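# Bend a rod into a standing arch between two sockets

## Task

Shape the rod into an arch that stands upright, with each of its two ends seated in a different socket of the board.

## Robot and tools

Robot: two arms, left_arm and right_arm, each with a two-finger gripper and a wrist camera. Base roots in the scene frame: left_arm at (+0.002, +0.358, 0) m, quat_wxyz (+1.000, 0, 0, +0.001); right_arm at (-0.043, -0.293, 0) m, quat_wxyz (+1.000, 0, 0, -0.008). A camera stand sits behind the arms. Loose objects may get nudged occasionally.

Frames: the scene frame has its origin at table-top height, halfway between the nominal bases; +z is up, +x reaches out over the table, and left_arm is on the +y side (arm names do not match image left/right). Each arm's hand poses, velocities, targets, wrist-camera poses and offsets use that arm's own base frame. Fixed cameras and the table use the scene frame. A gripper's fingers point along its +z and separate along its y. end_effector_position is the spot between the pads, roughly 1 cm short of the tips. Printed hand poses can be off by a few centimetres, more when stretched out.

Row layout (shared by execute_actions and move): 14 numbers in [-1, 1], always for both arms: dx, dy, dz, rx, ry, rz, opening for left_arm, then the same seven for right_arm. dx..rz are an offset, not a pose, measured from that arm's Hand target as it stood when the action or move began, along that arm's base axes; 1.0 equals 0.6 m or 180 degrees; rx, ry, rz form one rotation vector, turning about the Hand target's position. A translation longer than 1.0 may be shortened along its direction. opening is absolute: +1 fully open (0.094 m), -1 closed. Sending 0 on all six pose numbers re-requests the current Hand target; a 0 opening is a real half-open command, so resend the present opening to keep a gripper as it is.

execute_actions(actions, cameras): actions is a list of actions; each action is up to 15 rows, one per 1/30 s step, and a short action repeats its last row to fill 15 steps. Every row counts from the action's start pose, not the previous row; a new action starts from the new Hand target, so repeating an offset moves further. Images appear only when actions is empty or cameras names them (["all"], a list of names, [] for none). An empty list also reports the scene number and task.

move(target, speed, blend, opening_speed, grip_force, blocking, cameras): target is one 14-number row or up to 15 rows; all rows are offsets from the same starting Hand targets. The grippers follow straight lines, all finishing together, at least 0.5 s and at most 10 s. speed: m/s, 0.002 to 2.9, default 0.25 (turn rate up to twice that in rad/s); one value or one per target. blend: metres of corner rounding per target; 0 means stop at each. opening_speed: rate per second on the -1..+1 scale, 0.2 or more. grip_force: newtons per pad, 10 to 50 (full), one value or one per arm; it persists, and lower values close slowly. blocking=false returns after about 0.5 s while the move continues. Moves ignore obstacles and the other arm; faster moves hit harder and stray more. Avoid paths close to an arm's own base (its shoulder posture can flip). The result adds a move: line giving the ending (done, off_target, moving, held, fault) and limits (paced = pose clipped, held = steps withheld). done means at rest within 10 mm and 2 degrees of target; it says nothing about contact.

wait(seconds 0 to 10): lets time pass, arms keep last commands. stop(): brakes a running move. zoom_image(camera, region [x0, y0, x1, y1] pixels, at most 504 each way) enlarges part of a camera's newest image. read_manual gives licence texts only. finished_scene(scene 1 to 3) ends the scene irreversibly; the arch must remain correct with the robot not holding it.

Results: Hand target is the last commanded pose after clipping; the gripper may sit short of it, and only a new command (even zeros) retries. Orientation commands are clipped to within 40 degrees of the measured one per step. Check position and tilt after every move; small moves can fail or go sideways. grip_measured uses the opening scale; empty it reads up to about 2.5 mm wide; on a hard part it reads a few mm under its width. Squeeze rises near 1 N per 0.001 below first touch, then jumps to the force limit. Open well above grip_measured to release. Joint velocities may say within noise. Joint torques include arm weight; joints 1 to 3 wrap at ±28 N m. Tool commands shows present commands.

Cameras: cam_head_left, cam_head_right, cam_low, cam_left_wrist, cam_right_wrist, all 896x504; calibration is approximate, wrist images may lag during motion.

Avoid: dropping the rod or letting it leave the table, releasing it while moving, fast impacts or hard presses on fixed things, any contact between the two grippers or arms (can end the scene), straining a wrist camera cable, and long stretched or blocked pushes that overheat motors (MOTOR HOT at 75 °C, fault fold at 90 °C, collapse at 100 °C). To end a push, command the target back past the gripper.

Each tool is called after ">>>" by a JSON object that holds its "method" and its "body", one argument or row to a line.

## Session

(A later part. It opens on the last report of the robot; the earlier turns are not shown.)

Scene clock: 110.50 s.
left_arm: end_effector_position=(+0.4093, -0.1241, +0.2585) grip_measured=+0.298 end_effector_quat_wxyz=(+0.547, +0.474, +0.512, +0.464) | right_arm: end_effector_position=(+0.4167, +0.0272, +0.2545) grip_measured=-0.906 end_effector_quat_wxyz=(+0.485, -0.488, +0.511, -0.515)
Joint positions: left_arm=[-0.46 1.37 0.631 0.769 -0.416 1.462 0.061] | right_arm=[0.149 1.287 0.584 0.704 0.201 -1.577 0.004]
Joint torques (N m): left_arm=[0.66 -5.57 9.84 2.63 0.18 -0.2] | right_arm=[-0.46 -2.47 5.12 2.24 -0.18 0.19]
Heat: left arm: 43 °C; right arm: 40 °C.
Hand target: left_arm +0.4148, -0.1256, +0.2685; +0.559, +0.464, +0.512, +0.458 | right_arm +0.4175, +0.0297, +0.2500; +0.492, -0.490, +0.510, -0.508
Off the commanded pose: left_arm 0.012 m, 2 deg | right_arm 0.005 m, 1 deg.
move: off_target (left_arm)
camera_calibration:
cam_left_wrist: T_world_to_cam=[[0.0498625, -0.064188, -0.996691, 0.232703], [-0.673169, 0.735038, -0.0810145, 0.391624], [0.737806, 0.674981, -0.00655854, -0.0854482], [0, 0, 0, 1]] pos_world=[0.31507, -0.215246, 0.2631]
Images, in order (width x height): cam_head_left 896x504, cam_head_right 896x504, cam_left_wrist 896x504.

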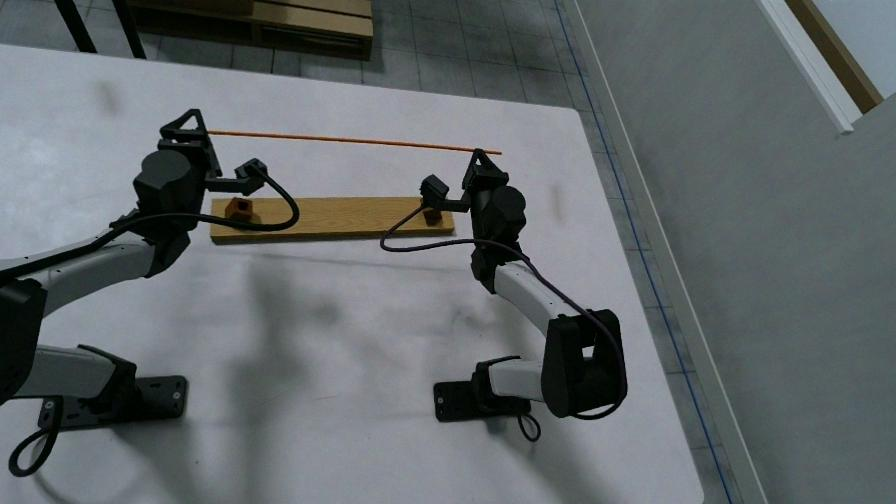

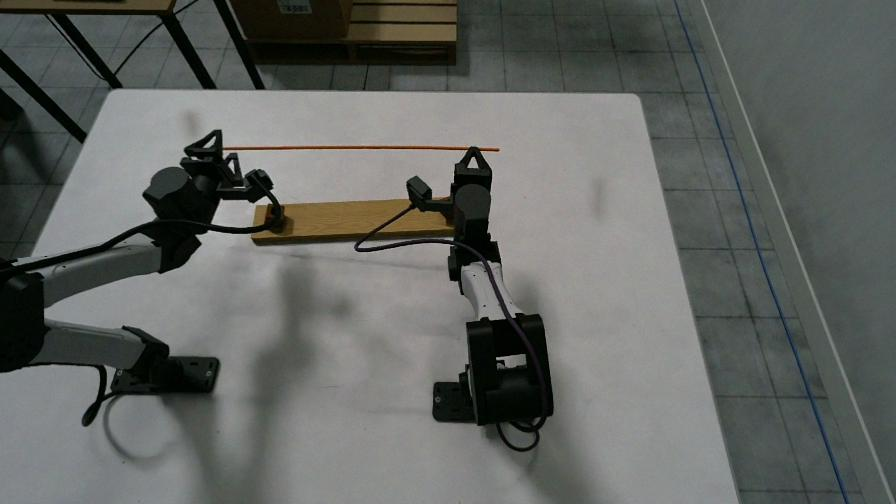

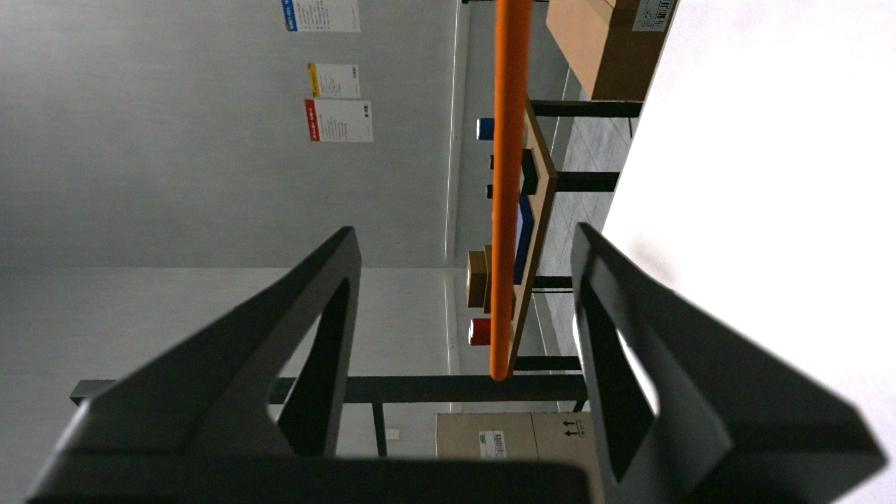

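>>> {"method": "move", "body": {
  "target": [0,0,-0.018,0.016,0.004,0,0.3,0,0,0,0,0,0,-1],
  "speed": 0.03,
  "cameras": ["cam_left_wrist"]
}}

>>> {"method": "zoom_image", "body": {
  "camera": "cam_left_wrist",
  "region": [340, 100, 600, 400]
}}

Scene clock: 114.40 s.
left_arm: end_effector_position=(+0.4113, -0.1255, +0.2519) grip_measured=+0.298 end_effector_quat_wxyz=(+0.538, +0.484, +0.510, +0.465) | right_arm: end_effector_position=(+0.4167, +0.0272, +0.2545) grip_measured=-0.906 end_effector_quat_wxyz=(+0.485, -0.488, +0.511, -0.515)
Joint positions: left_arm=[-0.46 1.386 0.631 0.769 -0.414 1.478 0.061] | right_arm=[0.149 1.287 0.584 0.704 0.201 -1.577 0.004]
Joint torques (N m): left_arm=[0.75 -5.72 8.27 2.83 0.18 0.04] | right_arm=[-0.46 -2.47 5.11 2.24 -0.18 0.19]
Heat: left arm: 43 °C; right arm: 40 °C.
Hand target: left_arm +0.4148, -0.1255, +0.2576; +0.544, +0.481, +0.504, +0.468 | right_arm +0.4175, +0.0297, +0.2500; +0.492, -0.490, +0.510, -0.508
Off the commanded pose: left_arm 0.007 m, 1 deg | right_arm 0.005 m, 1 deg.
move: done
camera_calibration:
cam_left_wrist: T_world_to_cam=[[0.0358063, -0.0413699, -0.998502, 0.235057], [-0.672675, 0.737914, -0.0546953, 0.386972], [0.739071, 0.673626, -0.00140653, -0.0880341], [0, 0, 0, 1]] pos_world=[0.316953, -0.216526, 0.255747]
Images, in order (width x height): cam_left_wrist 896x504.

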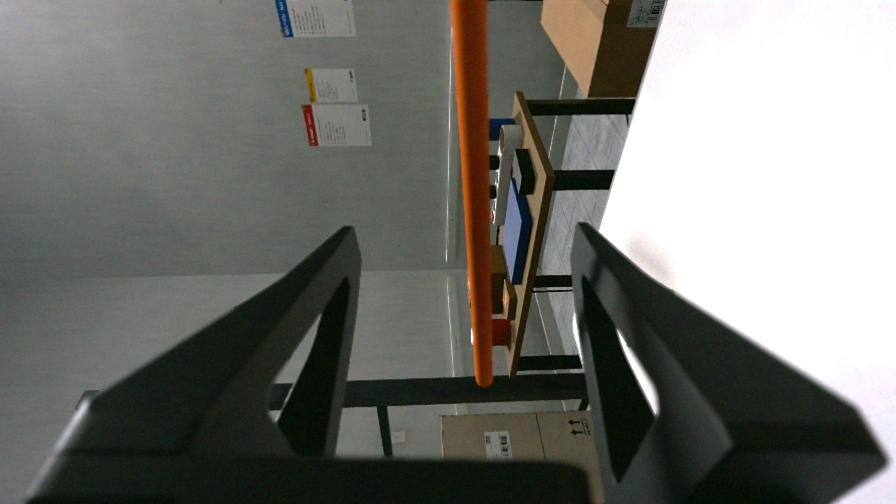

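Scaled by 1.680 from the camera's 896x504 image, which has a finer 1280x720 frame.

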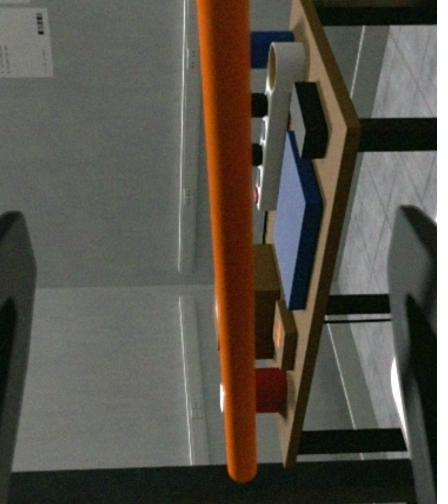

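>>> {"method": "move", "body": {
  "target": [0.003,0,-0.005,0.01,0.002,0,-0.85,0,0,0,0,0,0,-1],
  "speed": 0.03,
  "opening_speed": 0.4,
  "cameras": ["cam_left_wrist"]
}}

>>> {"method": "move", "body": {
  "target": [0,0,0,0,0,0,-1,0,0,0,0,0,0,-1],
  "opening_speed": 0.3,
  "cameras": ["cam_left_wrist","cam_right_wrist"]
}}

>>> {"method": "zoom_image", "body": {
  "camera": "cam_left_wrist",
  "region": [380, 180, 550, 400]
}}

>>> {"method": "zoom_image", "body": {
  "camera": "cam_right_wrist",
  "region": [380, 180, 550, 400]
}}

Scene clock: 120.60 s.
left_arm: end_effector_position=(+0.4128, -0.1250, +0.2485) grip_measured=-0.848 end_effector_quat_wxyz=(+0.529, +0.493, +0.504, +0.472) | right_arm: end_effector_position=(+0.4167, +0.0272, +0.2545) grip_measured=-0.906 end_effector_quat_wxyz=(+0.485, -0.488, +0.511, -0.515)
Joint positions: left_arm=[-0.455 1.394 0.631 0.769 -0.41 1.506 0.007] | right_arm=[0.149 1.287 0.584 0.704 0.201 -1.577 0.004]
Joint torques (N m): left_arm=[0.69 -5.75 8.43 2.81 0.19 0.05] | right_arm=[-0.46 -2.48 5.11 2.24 -0.18 0.19]
Heat: left arm: 43 °C; right arm: 41 °C.
Hand target: left_arm +0.4166, -0.1255, +0.2547; +0.535, +0.491, +0.498, +0.474 | right_arm +0.4175, +0.0297, +0.2500; +0.492, -0.490, +0.510, -0.508
Off the commanded pose: left_arm 0.007 m, 1 deg | right_arm 0.005 m, 1 deg.
move: done
camera_calibration:
cam_left_wrist: T_world_to_cam=[[0.0295439, -0.00948599, -0.999518, 0.238485], [-0.67316, 0.739007, -0.0269109, 0.380935], [0.738906, 0.673631, 0.0154475, -0.0936033], [0, 0, 0, 1]] pos_world=[0.318549, -0.216197, 0.250067]
Images, in order (width x height): cam_left_wrist 896x504.

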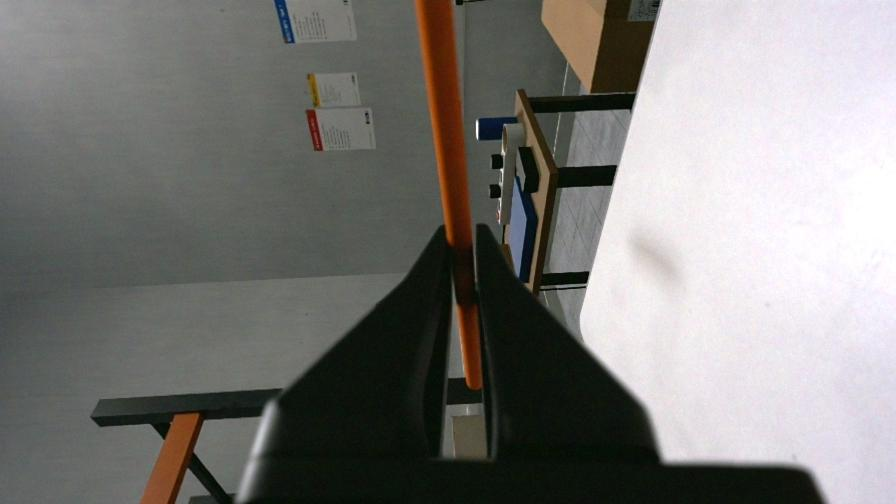

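Scene clock: 121.30 s.
left_arm: end_effector_position=(+0.4128, -0.1250, +0.2485) grip_measured=-0.907 end_effector_quat_wxyz=(+0.529, +0.493, +0.504, +0.472) | right_arm: end_effector_position=(+0.4167, +0.0272, +0.2545) grip_measured=-0.906 end_effector_quat_wxyz=(+0.485, -0.488, +0.511, -0.515)
Joint positions: left_arm=[-0.455 1.394 0.631 0.769 -0.41 1.506 0.004] | right_arm=[0.149 1.287 0.584 0.704 0.201 -1.577 0.004]
Joint torques (N m): left_arm=[0.69 -5.74 8.44 2.81 0.18 0.04] | right_arm=[-0.46 -2.47 5.12 2.24 -0.18 0.19]
Heat: left arm: 43 °C; right arm: 41 °C.
Hand target: left_arm +0.4166, -0.1255, +0.2547; +0.535, +0.491, +0.498, +0.474 | right_arm +0.4175, +0.0297, +0.2500; +0.492, -0.490, +0.510, -0.508
Off the commanded pose: left_arm 0.007 m, 1 deg | right_arm 0.005 m, 1 deg.
move: done
camera_calibration:
cam_left_wrist: T_world_to_cam=[[0.0295439, -0.00948599, -0.999518, 0.238485], [-0.67316, 0.739007, -0.0269109, 0.380935], [0.738906, 0.673631, 0.0154475, -0.0936033], [0, 0, 0, 1]] pos_world=[0.318549, -0.216197, 0.250067]
cam_right_wrist: T_world_to_cam=[[0.0344696, -0.00468424, 0.999395, -0.267271], [-0.740754, -0.671403, 0.022402, 0.323574], [0.670892, -0.741078, -0.0266129, -0.123761], [0, 0, 0, 1]] pos_world=[0.331932, 0.12428, 0.256567]
Images, in order (width x height): cam_left_wrist 896x504, cam_right_wrist 896x504.

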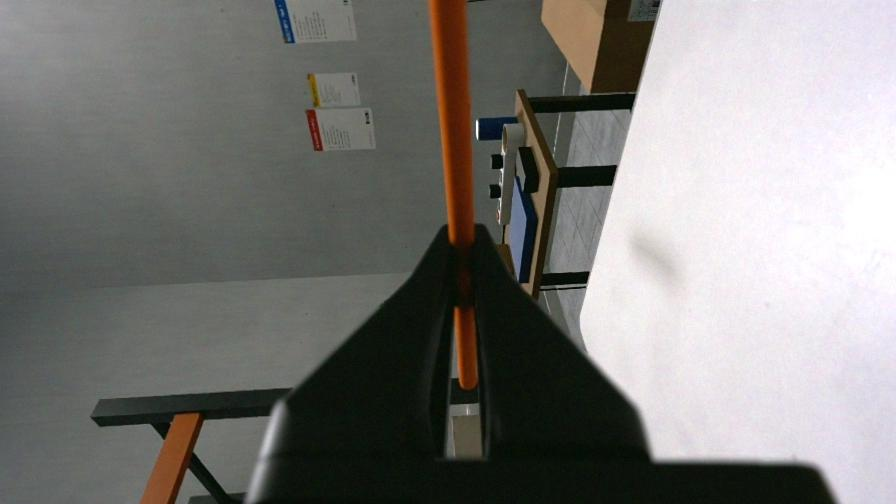

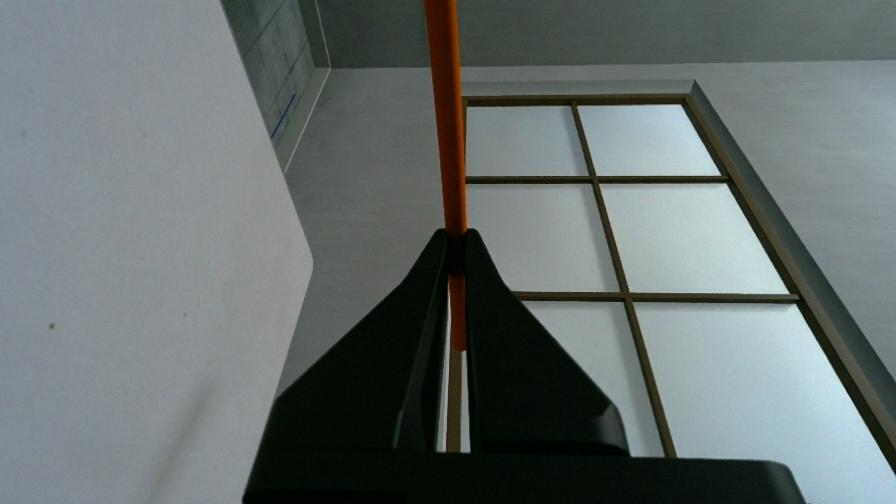

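Scaled by 2.291 from the camera's 896x504 image, which has a finer 1280x720 frame.

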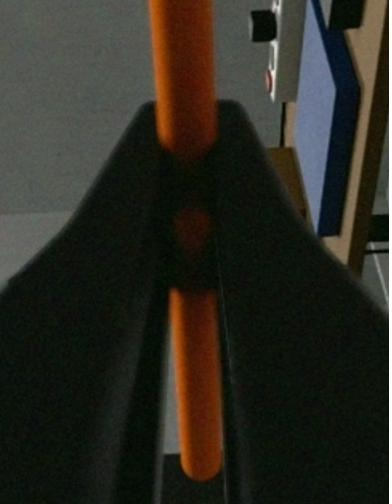

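Scaled by 2.291 from the camera's 896x504 image, which has a finer 1280x720 frame.

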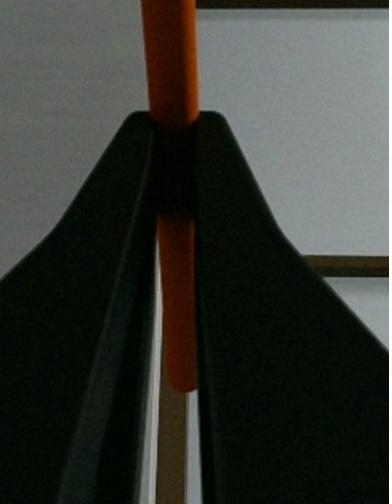

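>>> {"method": "move", "body": {
  "target": [-0.047,0,-0.004,-0.018,0,0.0146,-1,0.013,0,-0.002,0,0,0.0216,-1],
  "speed": 0.05,
  "cameras": ["cam_head_right","cam_left_wrist","cam_right_wrist"]
}}

Scene clock: 127.57 s.
left_arm: end_effector_position=(+0.3932, -0.1251, +0.2457) grip_measured=-0.908 end_effector_quat_wxyz=(+0.525, +0.475, +0.521, +0.476) | right_arm: end_effector_position=(+0.4226, +0.0274, +0.2458) grip_measured=-0.906 end_effector_quat_wxyz=(+0.497, -0.509, +0.499, -0.495)
Joint positions: left_arm=[-0.517 1.34 0.577 0.769 -0.515 1.478 0.004] | right_arm=[0.101 1.317 0.584 0.719 0.089 -1.577 0.004]
Joint torques (N m): left_arm=[-0.9 -8.21 6.46 2.73 -0.03 -0.19] | right_arm=[-0.72 -2.63 6.34 2.26 -0.27 0.19]
Heat: left arm: 43 °C; right arm: 41 °C.
Hand target: left_arm +0.3884, -0.1255, +0.2523; +0.538, +0.464, +0.523, +0.472 | right_arm +0.4253, +0.0298, +0.2489; +0.509, -0.507, +0.493, -0.491
Off the commanded pose: left_arm 0.008 m, 2 deg | right_arm 0.005 m, 2 deg.
move: done
camera_calibration:
cam_left_wrist: T_world_to_cam=[[0.0300054, -0.036702, -0.998876, 0.232494], [-0.704246, 0.708386, -0.0471834, 0.381029], [0.709321, 0.70487, -0.00459187, -0.0585048], [0, 0, 0, 1]] pos_world=[0.302861, -0.220144, 0.249942]
cam_right_wrist: T_world_to_cam=[[0.0502228, -0.000701579, 0.998738, -0.265417], [-0.69525, -0.717942, 0.0344572, 0.307307], [0.717012, -0.696103, -0.0365448, -0.146098], [0, 0, 0, 1]] pos_world=[0.331739, 0.118743, 0.249154]
Images, in order (width x height): cam_head_right 896x504, cam_left_wrist 896x504, cam_right_wrist 896x504.

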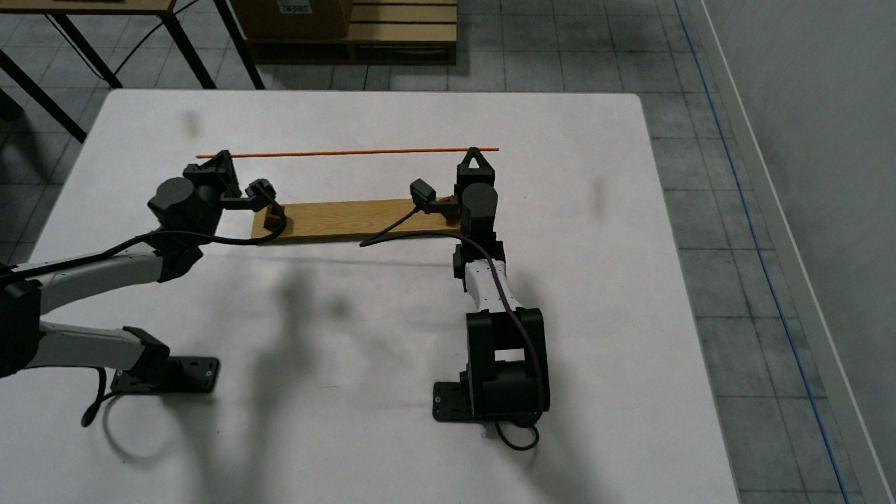

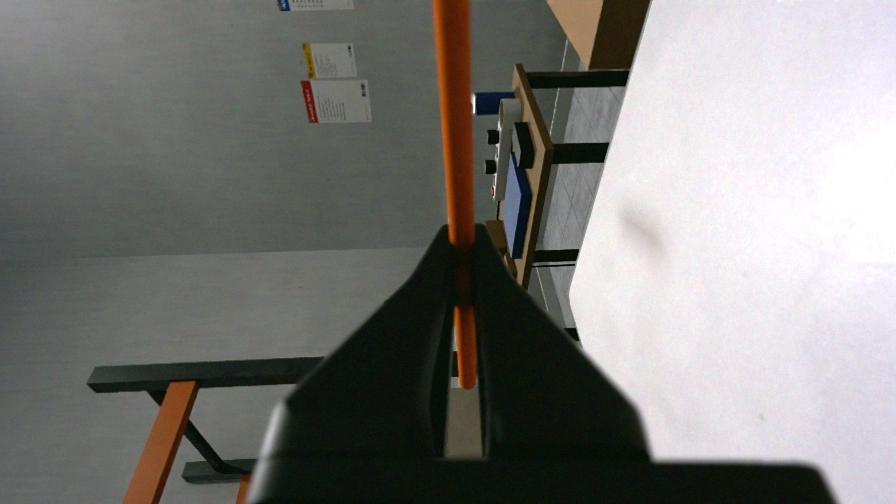

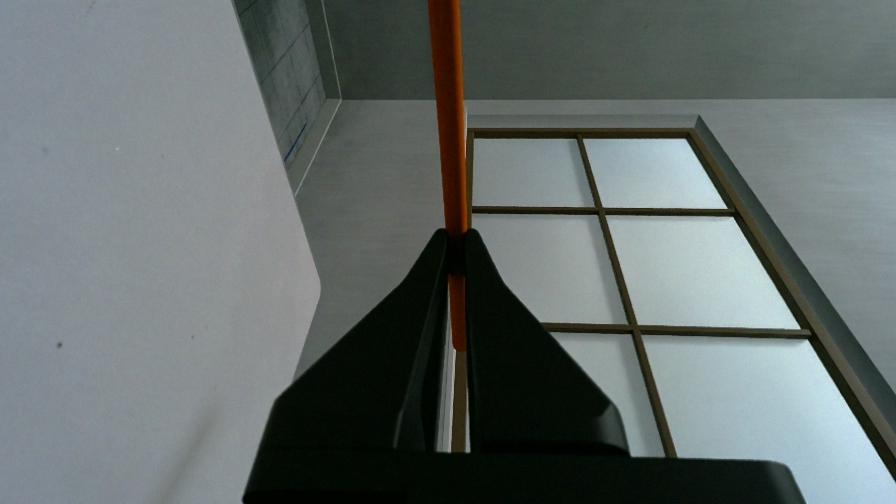

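>>> {"method": "move", "body": {
  "target": [
    [-0.001,-0.0125,0.006,-0.095,0,0,-1,0.001,0.0126,0.004,0.11,0,0,-1],
    [-0.002,-0.0495,0.006,-0.205,0,0,-1,0.002,0.0496,0.008,0.22,0,0,-1]
  ],
  "speed": 0.06,
  "blend": [0.01,0],
  "cameras": ["cam_head_left","cam_head_right","cam_low"]
}}

Scene clock: 136.37 s.
left_arm: end_effector_position=(+0.3841, -0.1425, +0.2417) grip_measured=-0.908 end_effector_quat_wxyz=(+0.634, +0.282, +0.651, +0.307) | right_arm: end_effector_position=(+0.4221, +0.0481, +0.2410) grip_measured=-0.906 end_effector_quat_wxyz=(+0.626, -0.313, +0.641, -0.314)
Joint positions: left_arm=[-0.619 1.369 0.595 0.764 -0.662 0.854 0.004] | right_arm=[0.199 1.341 0.584 0.738 0.21 -0.915 0.004]
Joint torques (N m): left_arm=[-1.48 -5.3 10.02 2.7 0.21 -0.33] | right_arm=[0.98 -2.74 7.62 2.32 -0.2 0.36]
Heat: left arm: 44 °C; right arm: 42 °C.
Hand target: left_arm +0.3872, -0.1553, +0.2560; +0.657, +0.270, +0.645, +0.282 | right_arm +0.4265, +0.0595, +0.2536; +0.650, -0.305, +0.630, -0.295
Off the commanded pose: left_arm 0.019 m, 4 deg | right_arm 0.018 m, 4 deg.
move: off_target (left_arm, right_arm)
Images, in order (width x height): cam_head_left 896x504, cam_head_right 896x504, cam_low 896x504.

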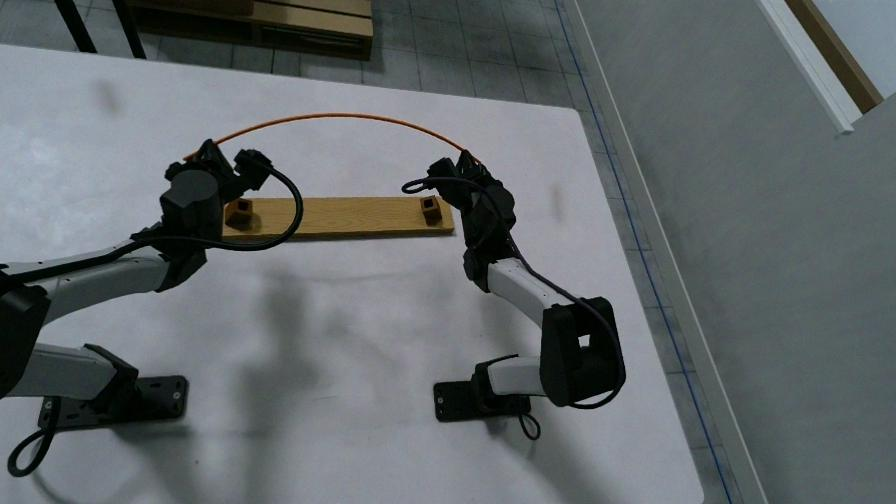

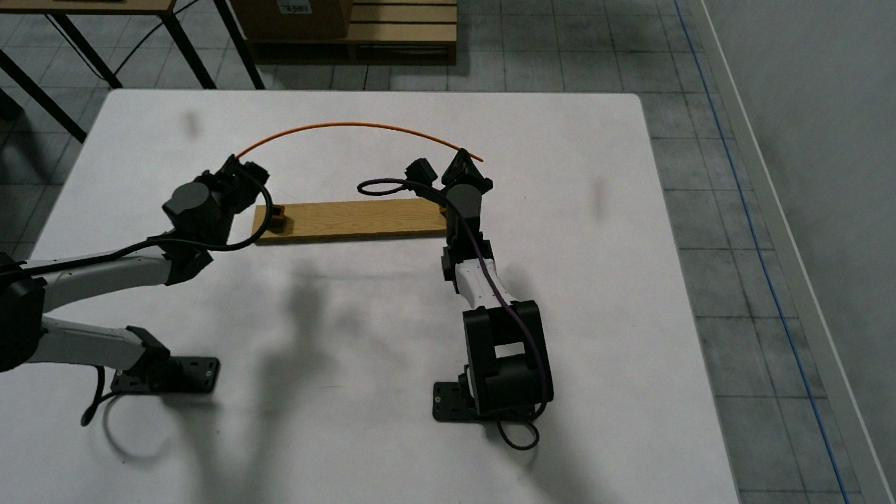

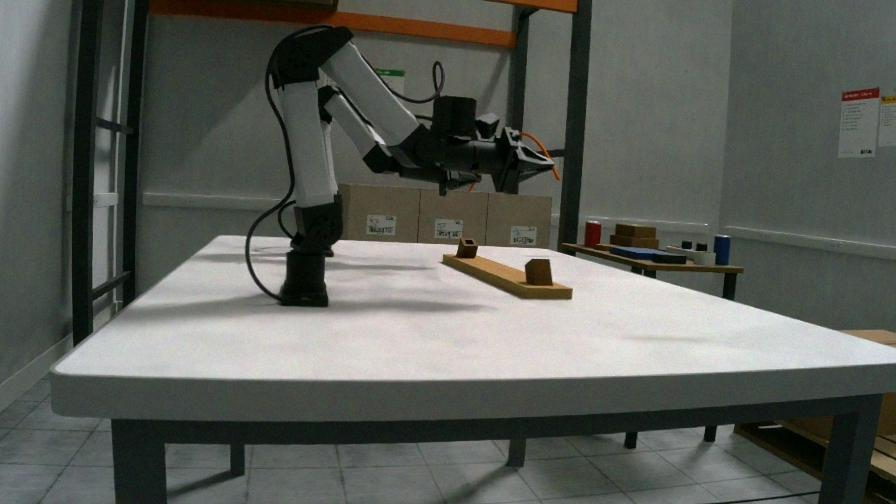

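>>> {"method": "move", "body": {
  "target": [0.001,-0.066,0.004,-0.11,0,0,-1,-0.001,0.066,0.004,0.11,0,0,-1],
  "speed": 0.06,
  "cameras": ["cam_head_left","cam_head_right","cam_low"]
}}

Scene clock: 141.40 s.
left_arm: end_effector_position=(+0.3856, -0.1739, +0.2442) grip_measured=-0.908 end_effector_quat_wxyz=(+0.672, +0.154, +0.694, +0.207) | right_arm: end_effector_position=(+0.4211, +0.0775, +0.2412) grip_measured=-0.906 end_effector_quat_wxyz=(+0.666, -0.184, +0.689, -0.220)
Joint positions: left_arm=[-0.725 1.466 0.691 0.759 -0.805 0.505 0.004] | right_arm=[0.34 1.383 0.614 0.75 0.397 -0.573 0.004]
Joint torques (N m): left_arm=[-2.25 -6.11 10.21 2.62 0.44 -0.31] | right_arm=[1.76 -2.93 8.06 2.32 -0.46 0.32]
Heat: left arm: 44 °C; right arm: 43 °C.
Hand target: left_arm +0.3878, -0.1948, +0.2583; +0.693, +0.153, +0.684, +0.167 | right_arm +0.4259, +0.0991, +0.2562; +0.693, -0.188, +0.671, -0.182
Off the commanded pose: left_arm 0.025 m, 5 deg | right_arm 0.027 m, 6 deg.
move: off_target (left_arm, right_arm)
Images, in order (width x height): cam_head_left 896x504, cam_head_right 896x504, cam_low 896x504.

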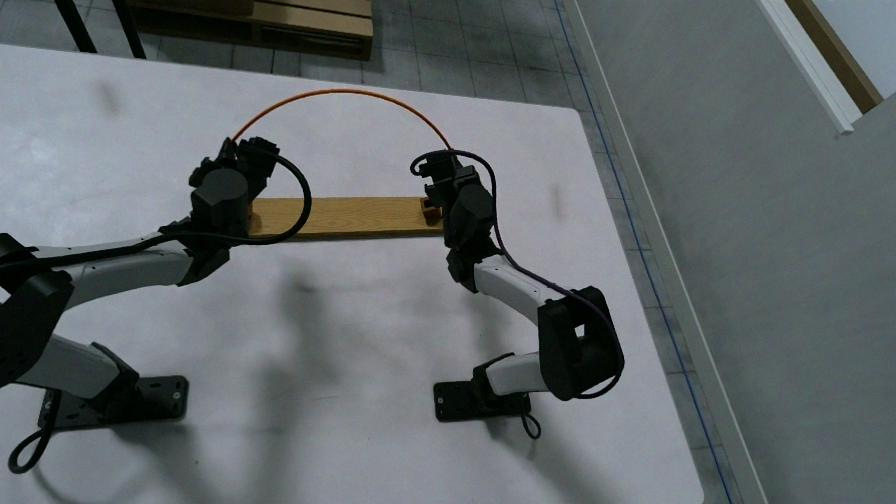

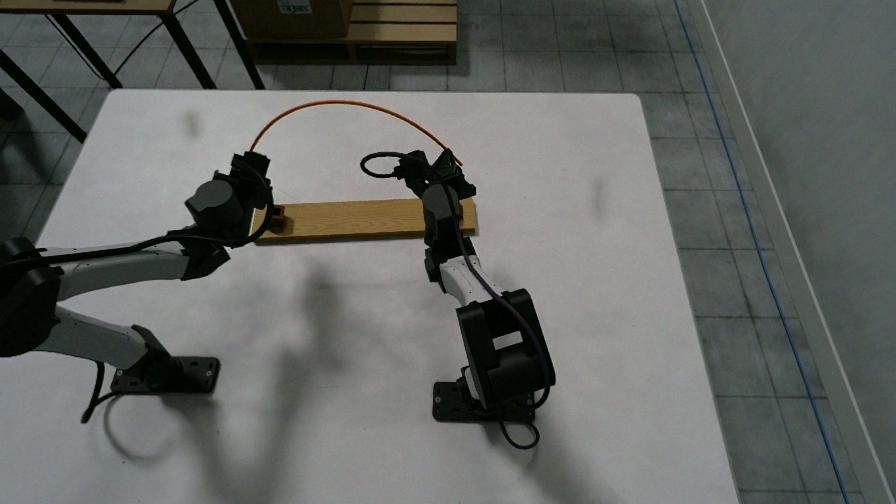

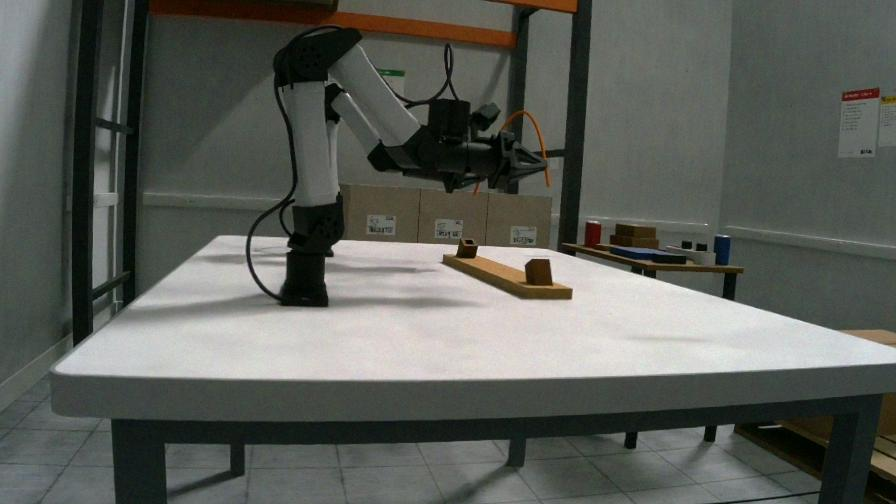

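>>> {"method": "move", "body": {
  "target": [-0.008,-0.04,-0.04,-0.035,-0.006,0,-1,0.006,0.066,-0.036,0.05,0,0,-1],
  "speed": 0.05,
  "cameras": ["all"]
}}

>>> {"method": "zoom_image", "body": {
  "camera": "cam_low",
  "region": [420, 120, 620, 310]
}}

Scene clock: 148.03 s.
left_arm: end_effector_position=(+0.3832, -0.1912, +0.2240) grip_measured=-0.908 end_effector_quat_wxyz=(+0.684, +0.099, +0.700, +0.180) | right_arm: end_effector_position=(+0.4247, +0.1069, +0.2198) grip_measured=-0.906 end_effector_quat_wxyz=(+0.678, -0.115, +0.704, -0.180)
Joint positions: left_arm=[-0.788 1.587 0.691 0.898 -0.904 0.399 0.004] | right_arm=[0.458 1.517 0.626 0.871 0.555 -0.412 0.004]
Joint torques (N m): left_arm=[-2.96 -6.71 8.47 2.8 0.7 -0.13] | right_arm=[2.54 -3.48 7.84 2.33 -0.7 0.26]
Heat: left arm: 45 °C; right arm: 44 °C.
Hand target: left_arm +0.3830, -0.2189, +0.2343; +0.707, +0.113, +0.686, +0.131 | right_arm +0.4295, +0.1386, +0.2344; +0.706, -0.133, +0.684, -0.129
Off the commanded pose: left_arm 0.030 m, 7 deg | right_arm 0.035 m, 7 deg.
move: off_target (left_arm, right_arm)
camera_calibration:
cam_left_wrist: T_world_to_cam=[[0.129359, -0.888231, -0.440809, -0.117196], [-0.735161, 0.212414, -0.643753, 0.470426], [0.665436, 0.40734, -0.625515, 0.0940776], [0, 0, 0, 1]] pos_world=[0.298397, -0.242344, 0.310024]
cam_right_wrist: T_world_to_cam=[[-0.0472087, -0.914716, 0.40133, 0.0308732], [-0.7416, -0.237066, -0.627558, 0.480575], [0.669179, -0.327253, -0.667162, 0.0263781], [0, 0, 0, 1]] pos_world=[0.3402, 0.1508, 0.306797]

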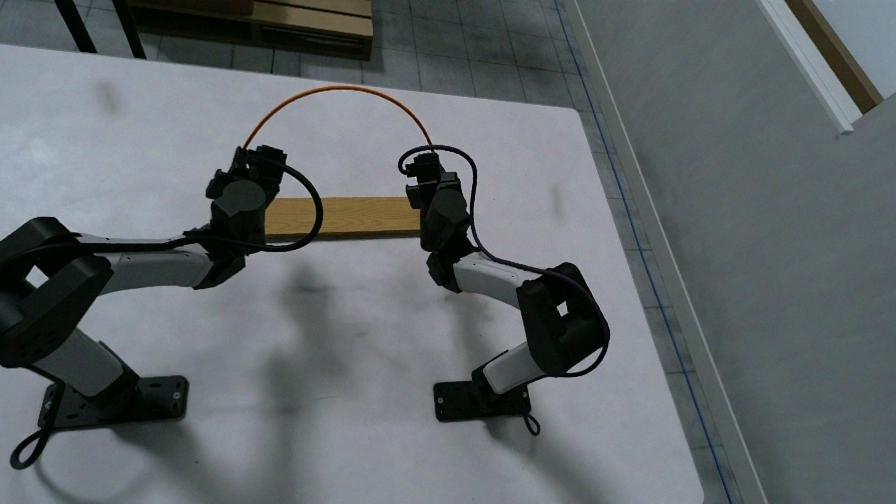

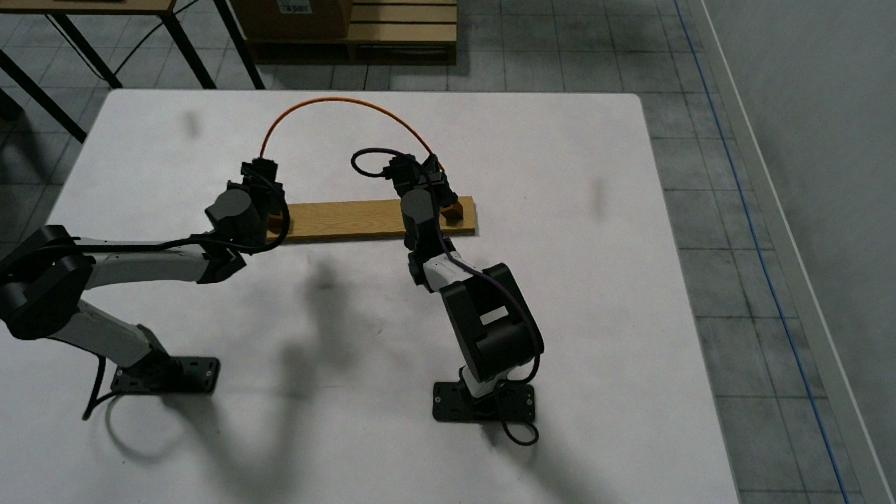

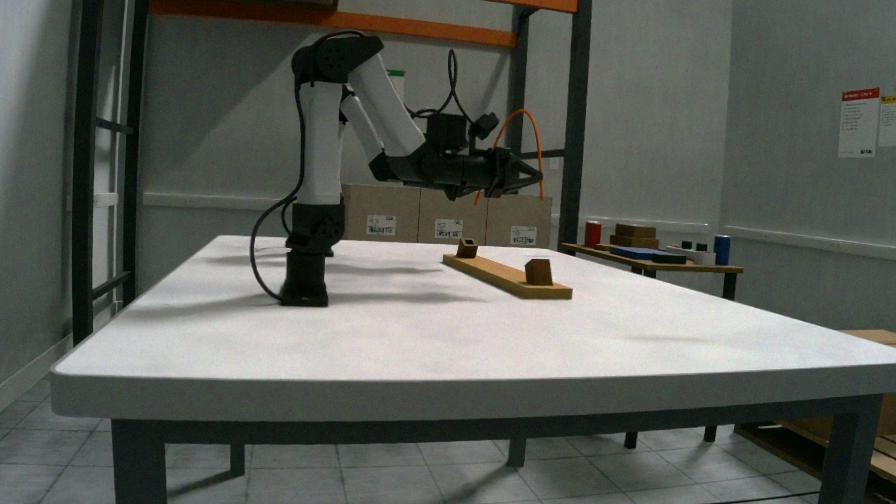

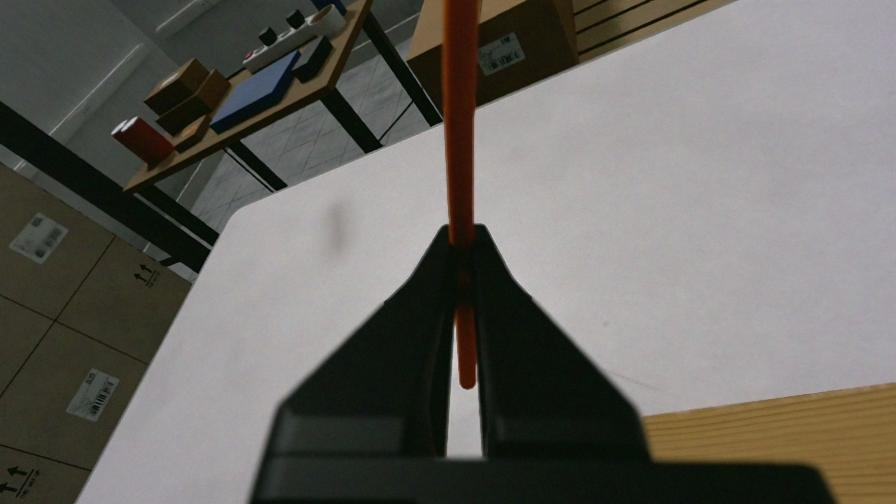

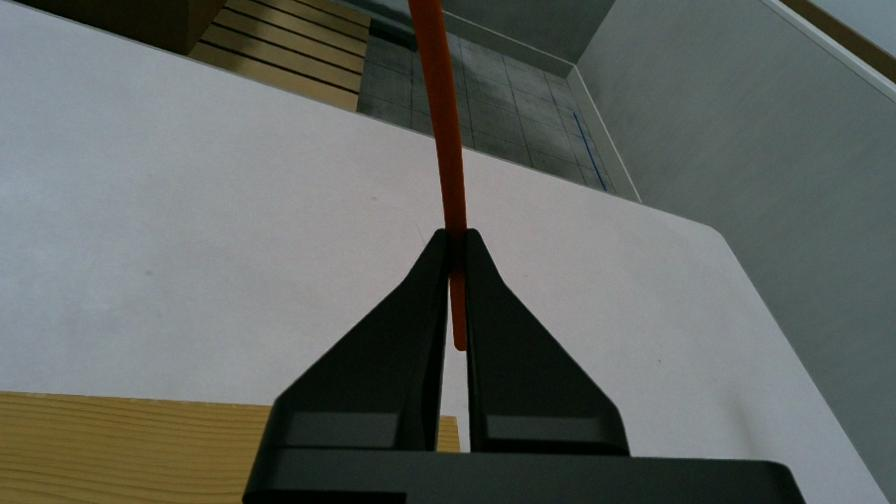

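Scaled by 2.520 from the camera's 896x504 image, which has a finer 1280x720 frame.

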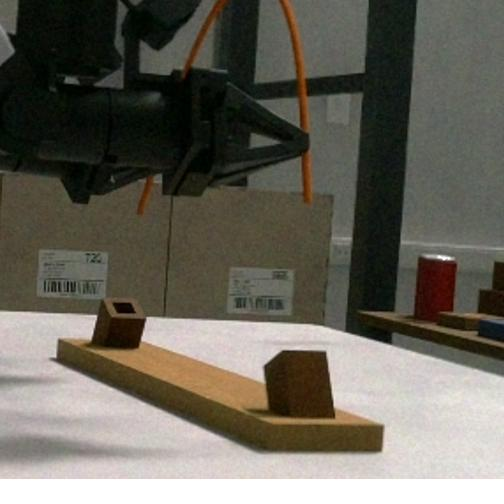

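>>> {"method": "move", "body": {
  "target": [-0.009,-0.012,-0.112,0.004,0,0,-1,0.001,0.02,-0.106,0,0,0,-1],
  "speed": 0.05,
  "cameras": ["all"]
}}

>>> {"method": "zoom_image", "body": {
  "camera": "cam_low",
  "region": [420, 120, 620, 310]
}}

>>> {"method": "zoom_image", "body": {
  "camera": "cam_head_right",
  "region": [350, 120, 510, 250]
}}

Scene clock: 161.70 s.
left_arm: end_effector_position=(+0.3812, -0.1973, +0.1642) grip_measured=-0.908 end_effector_quat_wxyz=(+0.689, +0.084, +0.697, +0.180) | right_arm: end_effector_position=(+0.4323, +0.1169, +0.1594) grip_measured=-0.906 end_effector_quat_wxyz=(+0.668, -0.110, +0.712, -0.187)
Joint positions: left_arm=[-0.813 1.83 0.618 1.235 -0.948 0.394 0.004] | right_arm=[0.487 1.763 0.586 1.132 0.605 -0.4 0.004]
Joint torques (N m): left_arm=[-3.26 -7.92 5.52 2.77 0.85 0.08] | right_arm=[2.96 -4.4 4.08 2.9 -0.82 0.16]
Heat: left arm: 47 °C; right arm: 46 °C.
Hand target: left_arm +0.3776, -0.2261, +0.1671; +0.706, +0.117, +0.685, +0.135 | right_arm +0.4301, +0.1507, +0.1708; +0.706, -0.133, +0.684, -0.129
Off the commanded pose: left_arm 0.029 m, 7 deg | right_arm 0.036 m, 9 deg.
move: off_target (left_arm, right_arm)
camera_calibration:
cam_left_wrist: T_world_to_cam=[[0.152541, -0.894194, -0.420889, -0.161998], [-0.729481, 0.185451, -0.65838, 0.426624], [0.666774, 0.407461, -0.624009, 0.0597181], [0, 0, 0, 1]] pos_world=[0.296107, -0.248309, 0.249962]
cam_right_wrist: T_world_to_cam=[[-0.0579394, -0.913055, 0.4037, 0.0686956], [-0.75924, -0.22227, -0.611678, 0.454058], [0.648226, -0.341945, -0.68035, -0.00283444], [0, 0, 0, 1]] pos_world=[0.350556, 0.162677, 0.248076]

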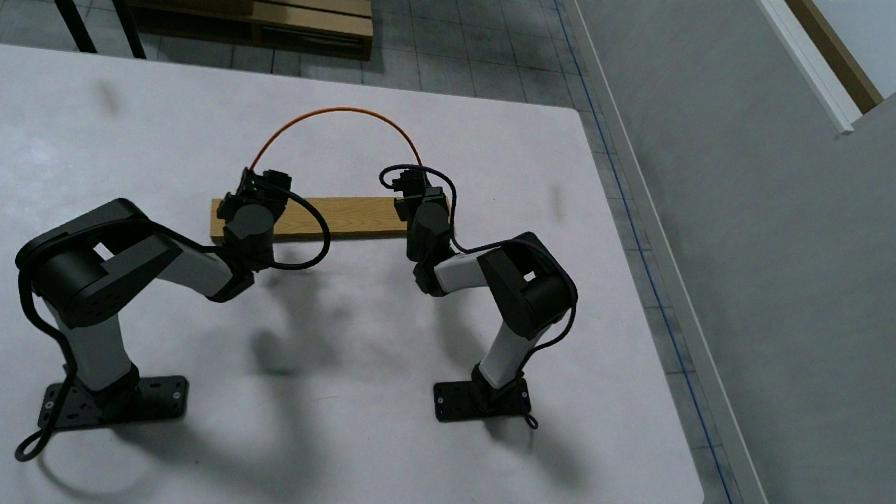

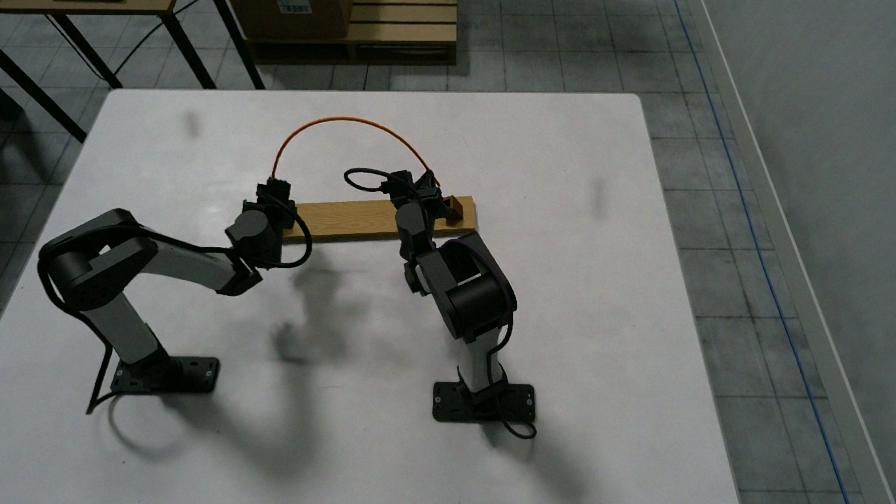

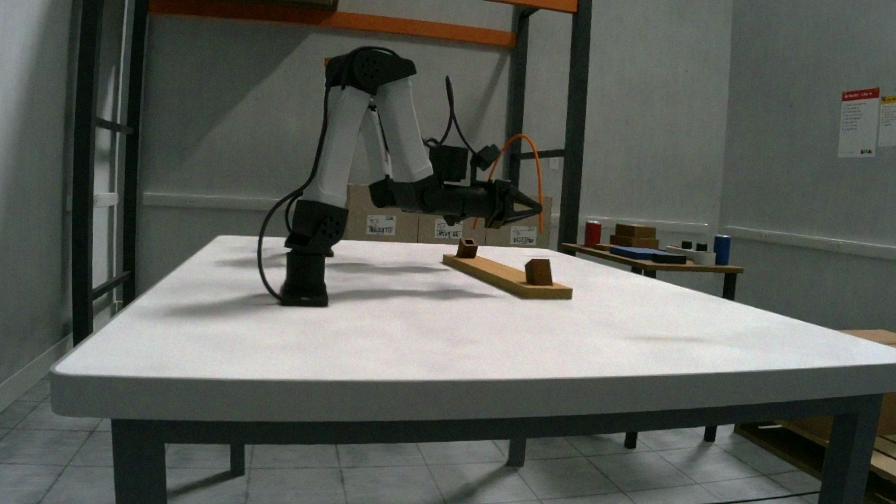

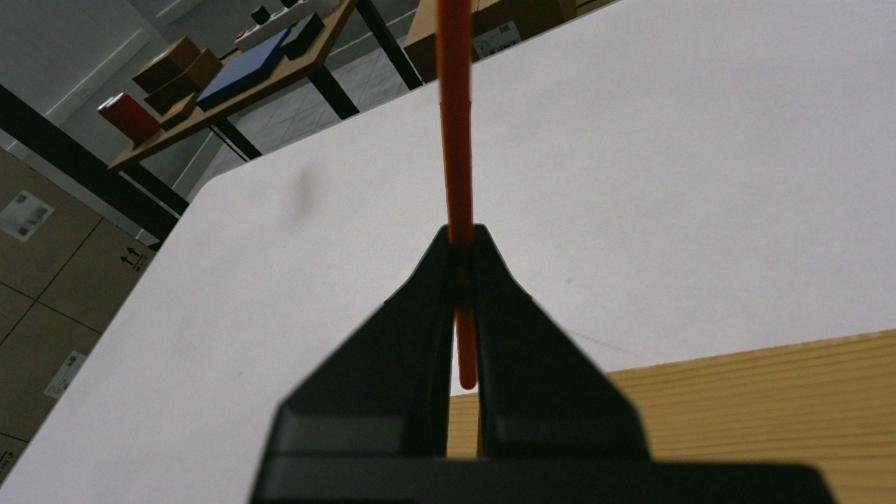

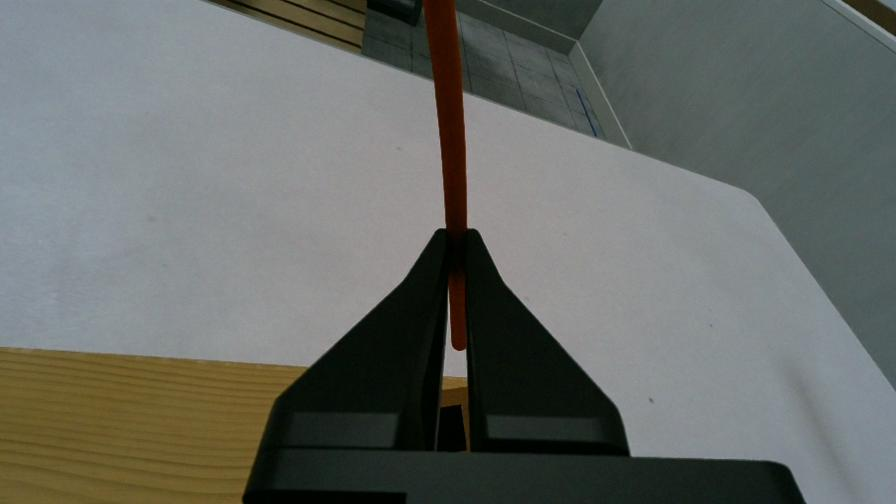

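Scaled by 2.520 from the camera's 896x504 image, which has a finer 1280x720 frame.

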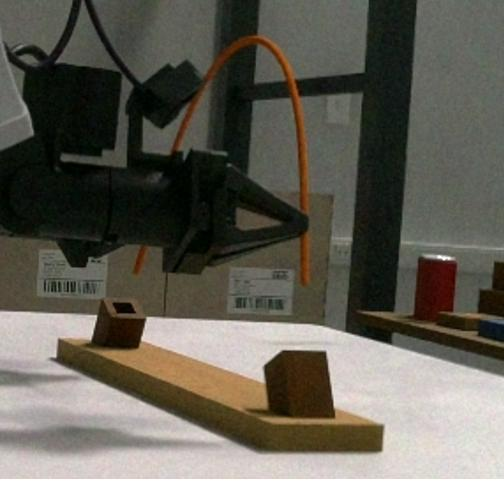

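Scaled by 3.150 from the camera's 896x504 image, which has a finer 1280x720 frame.

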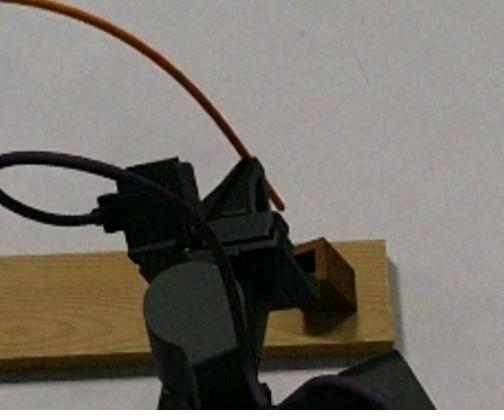

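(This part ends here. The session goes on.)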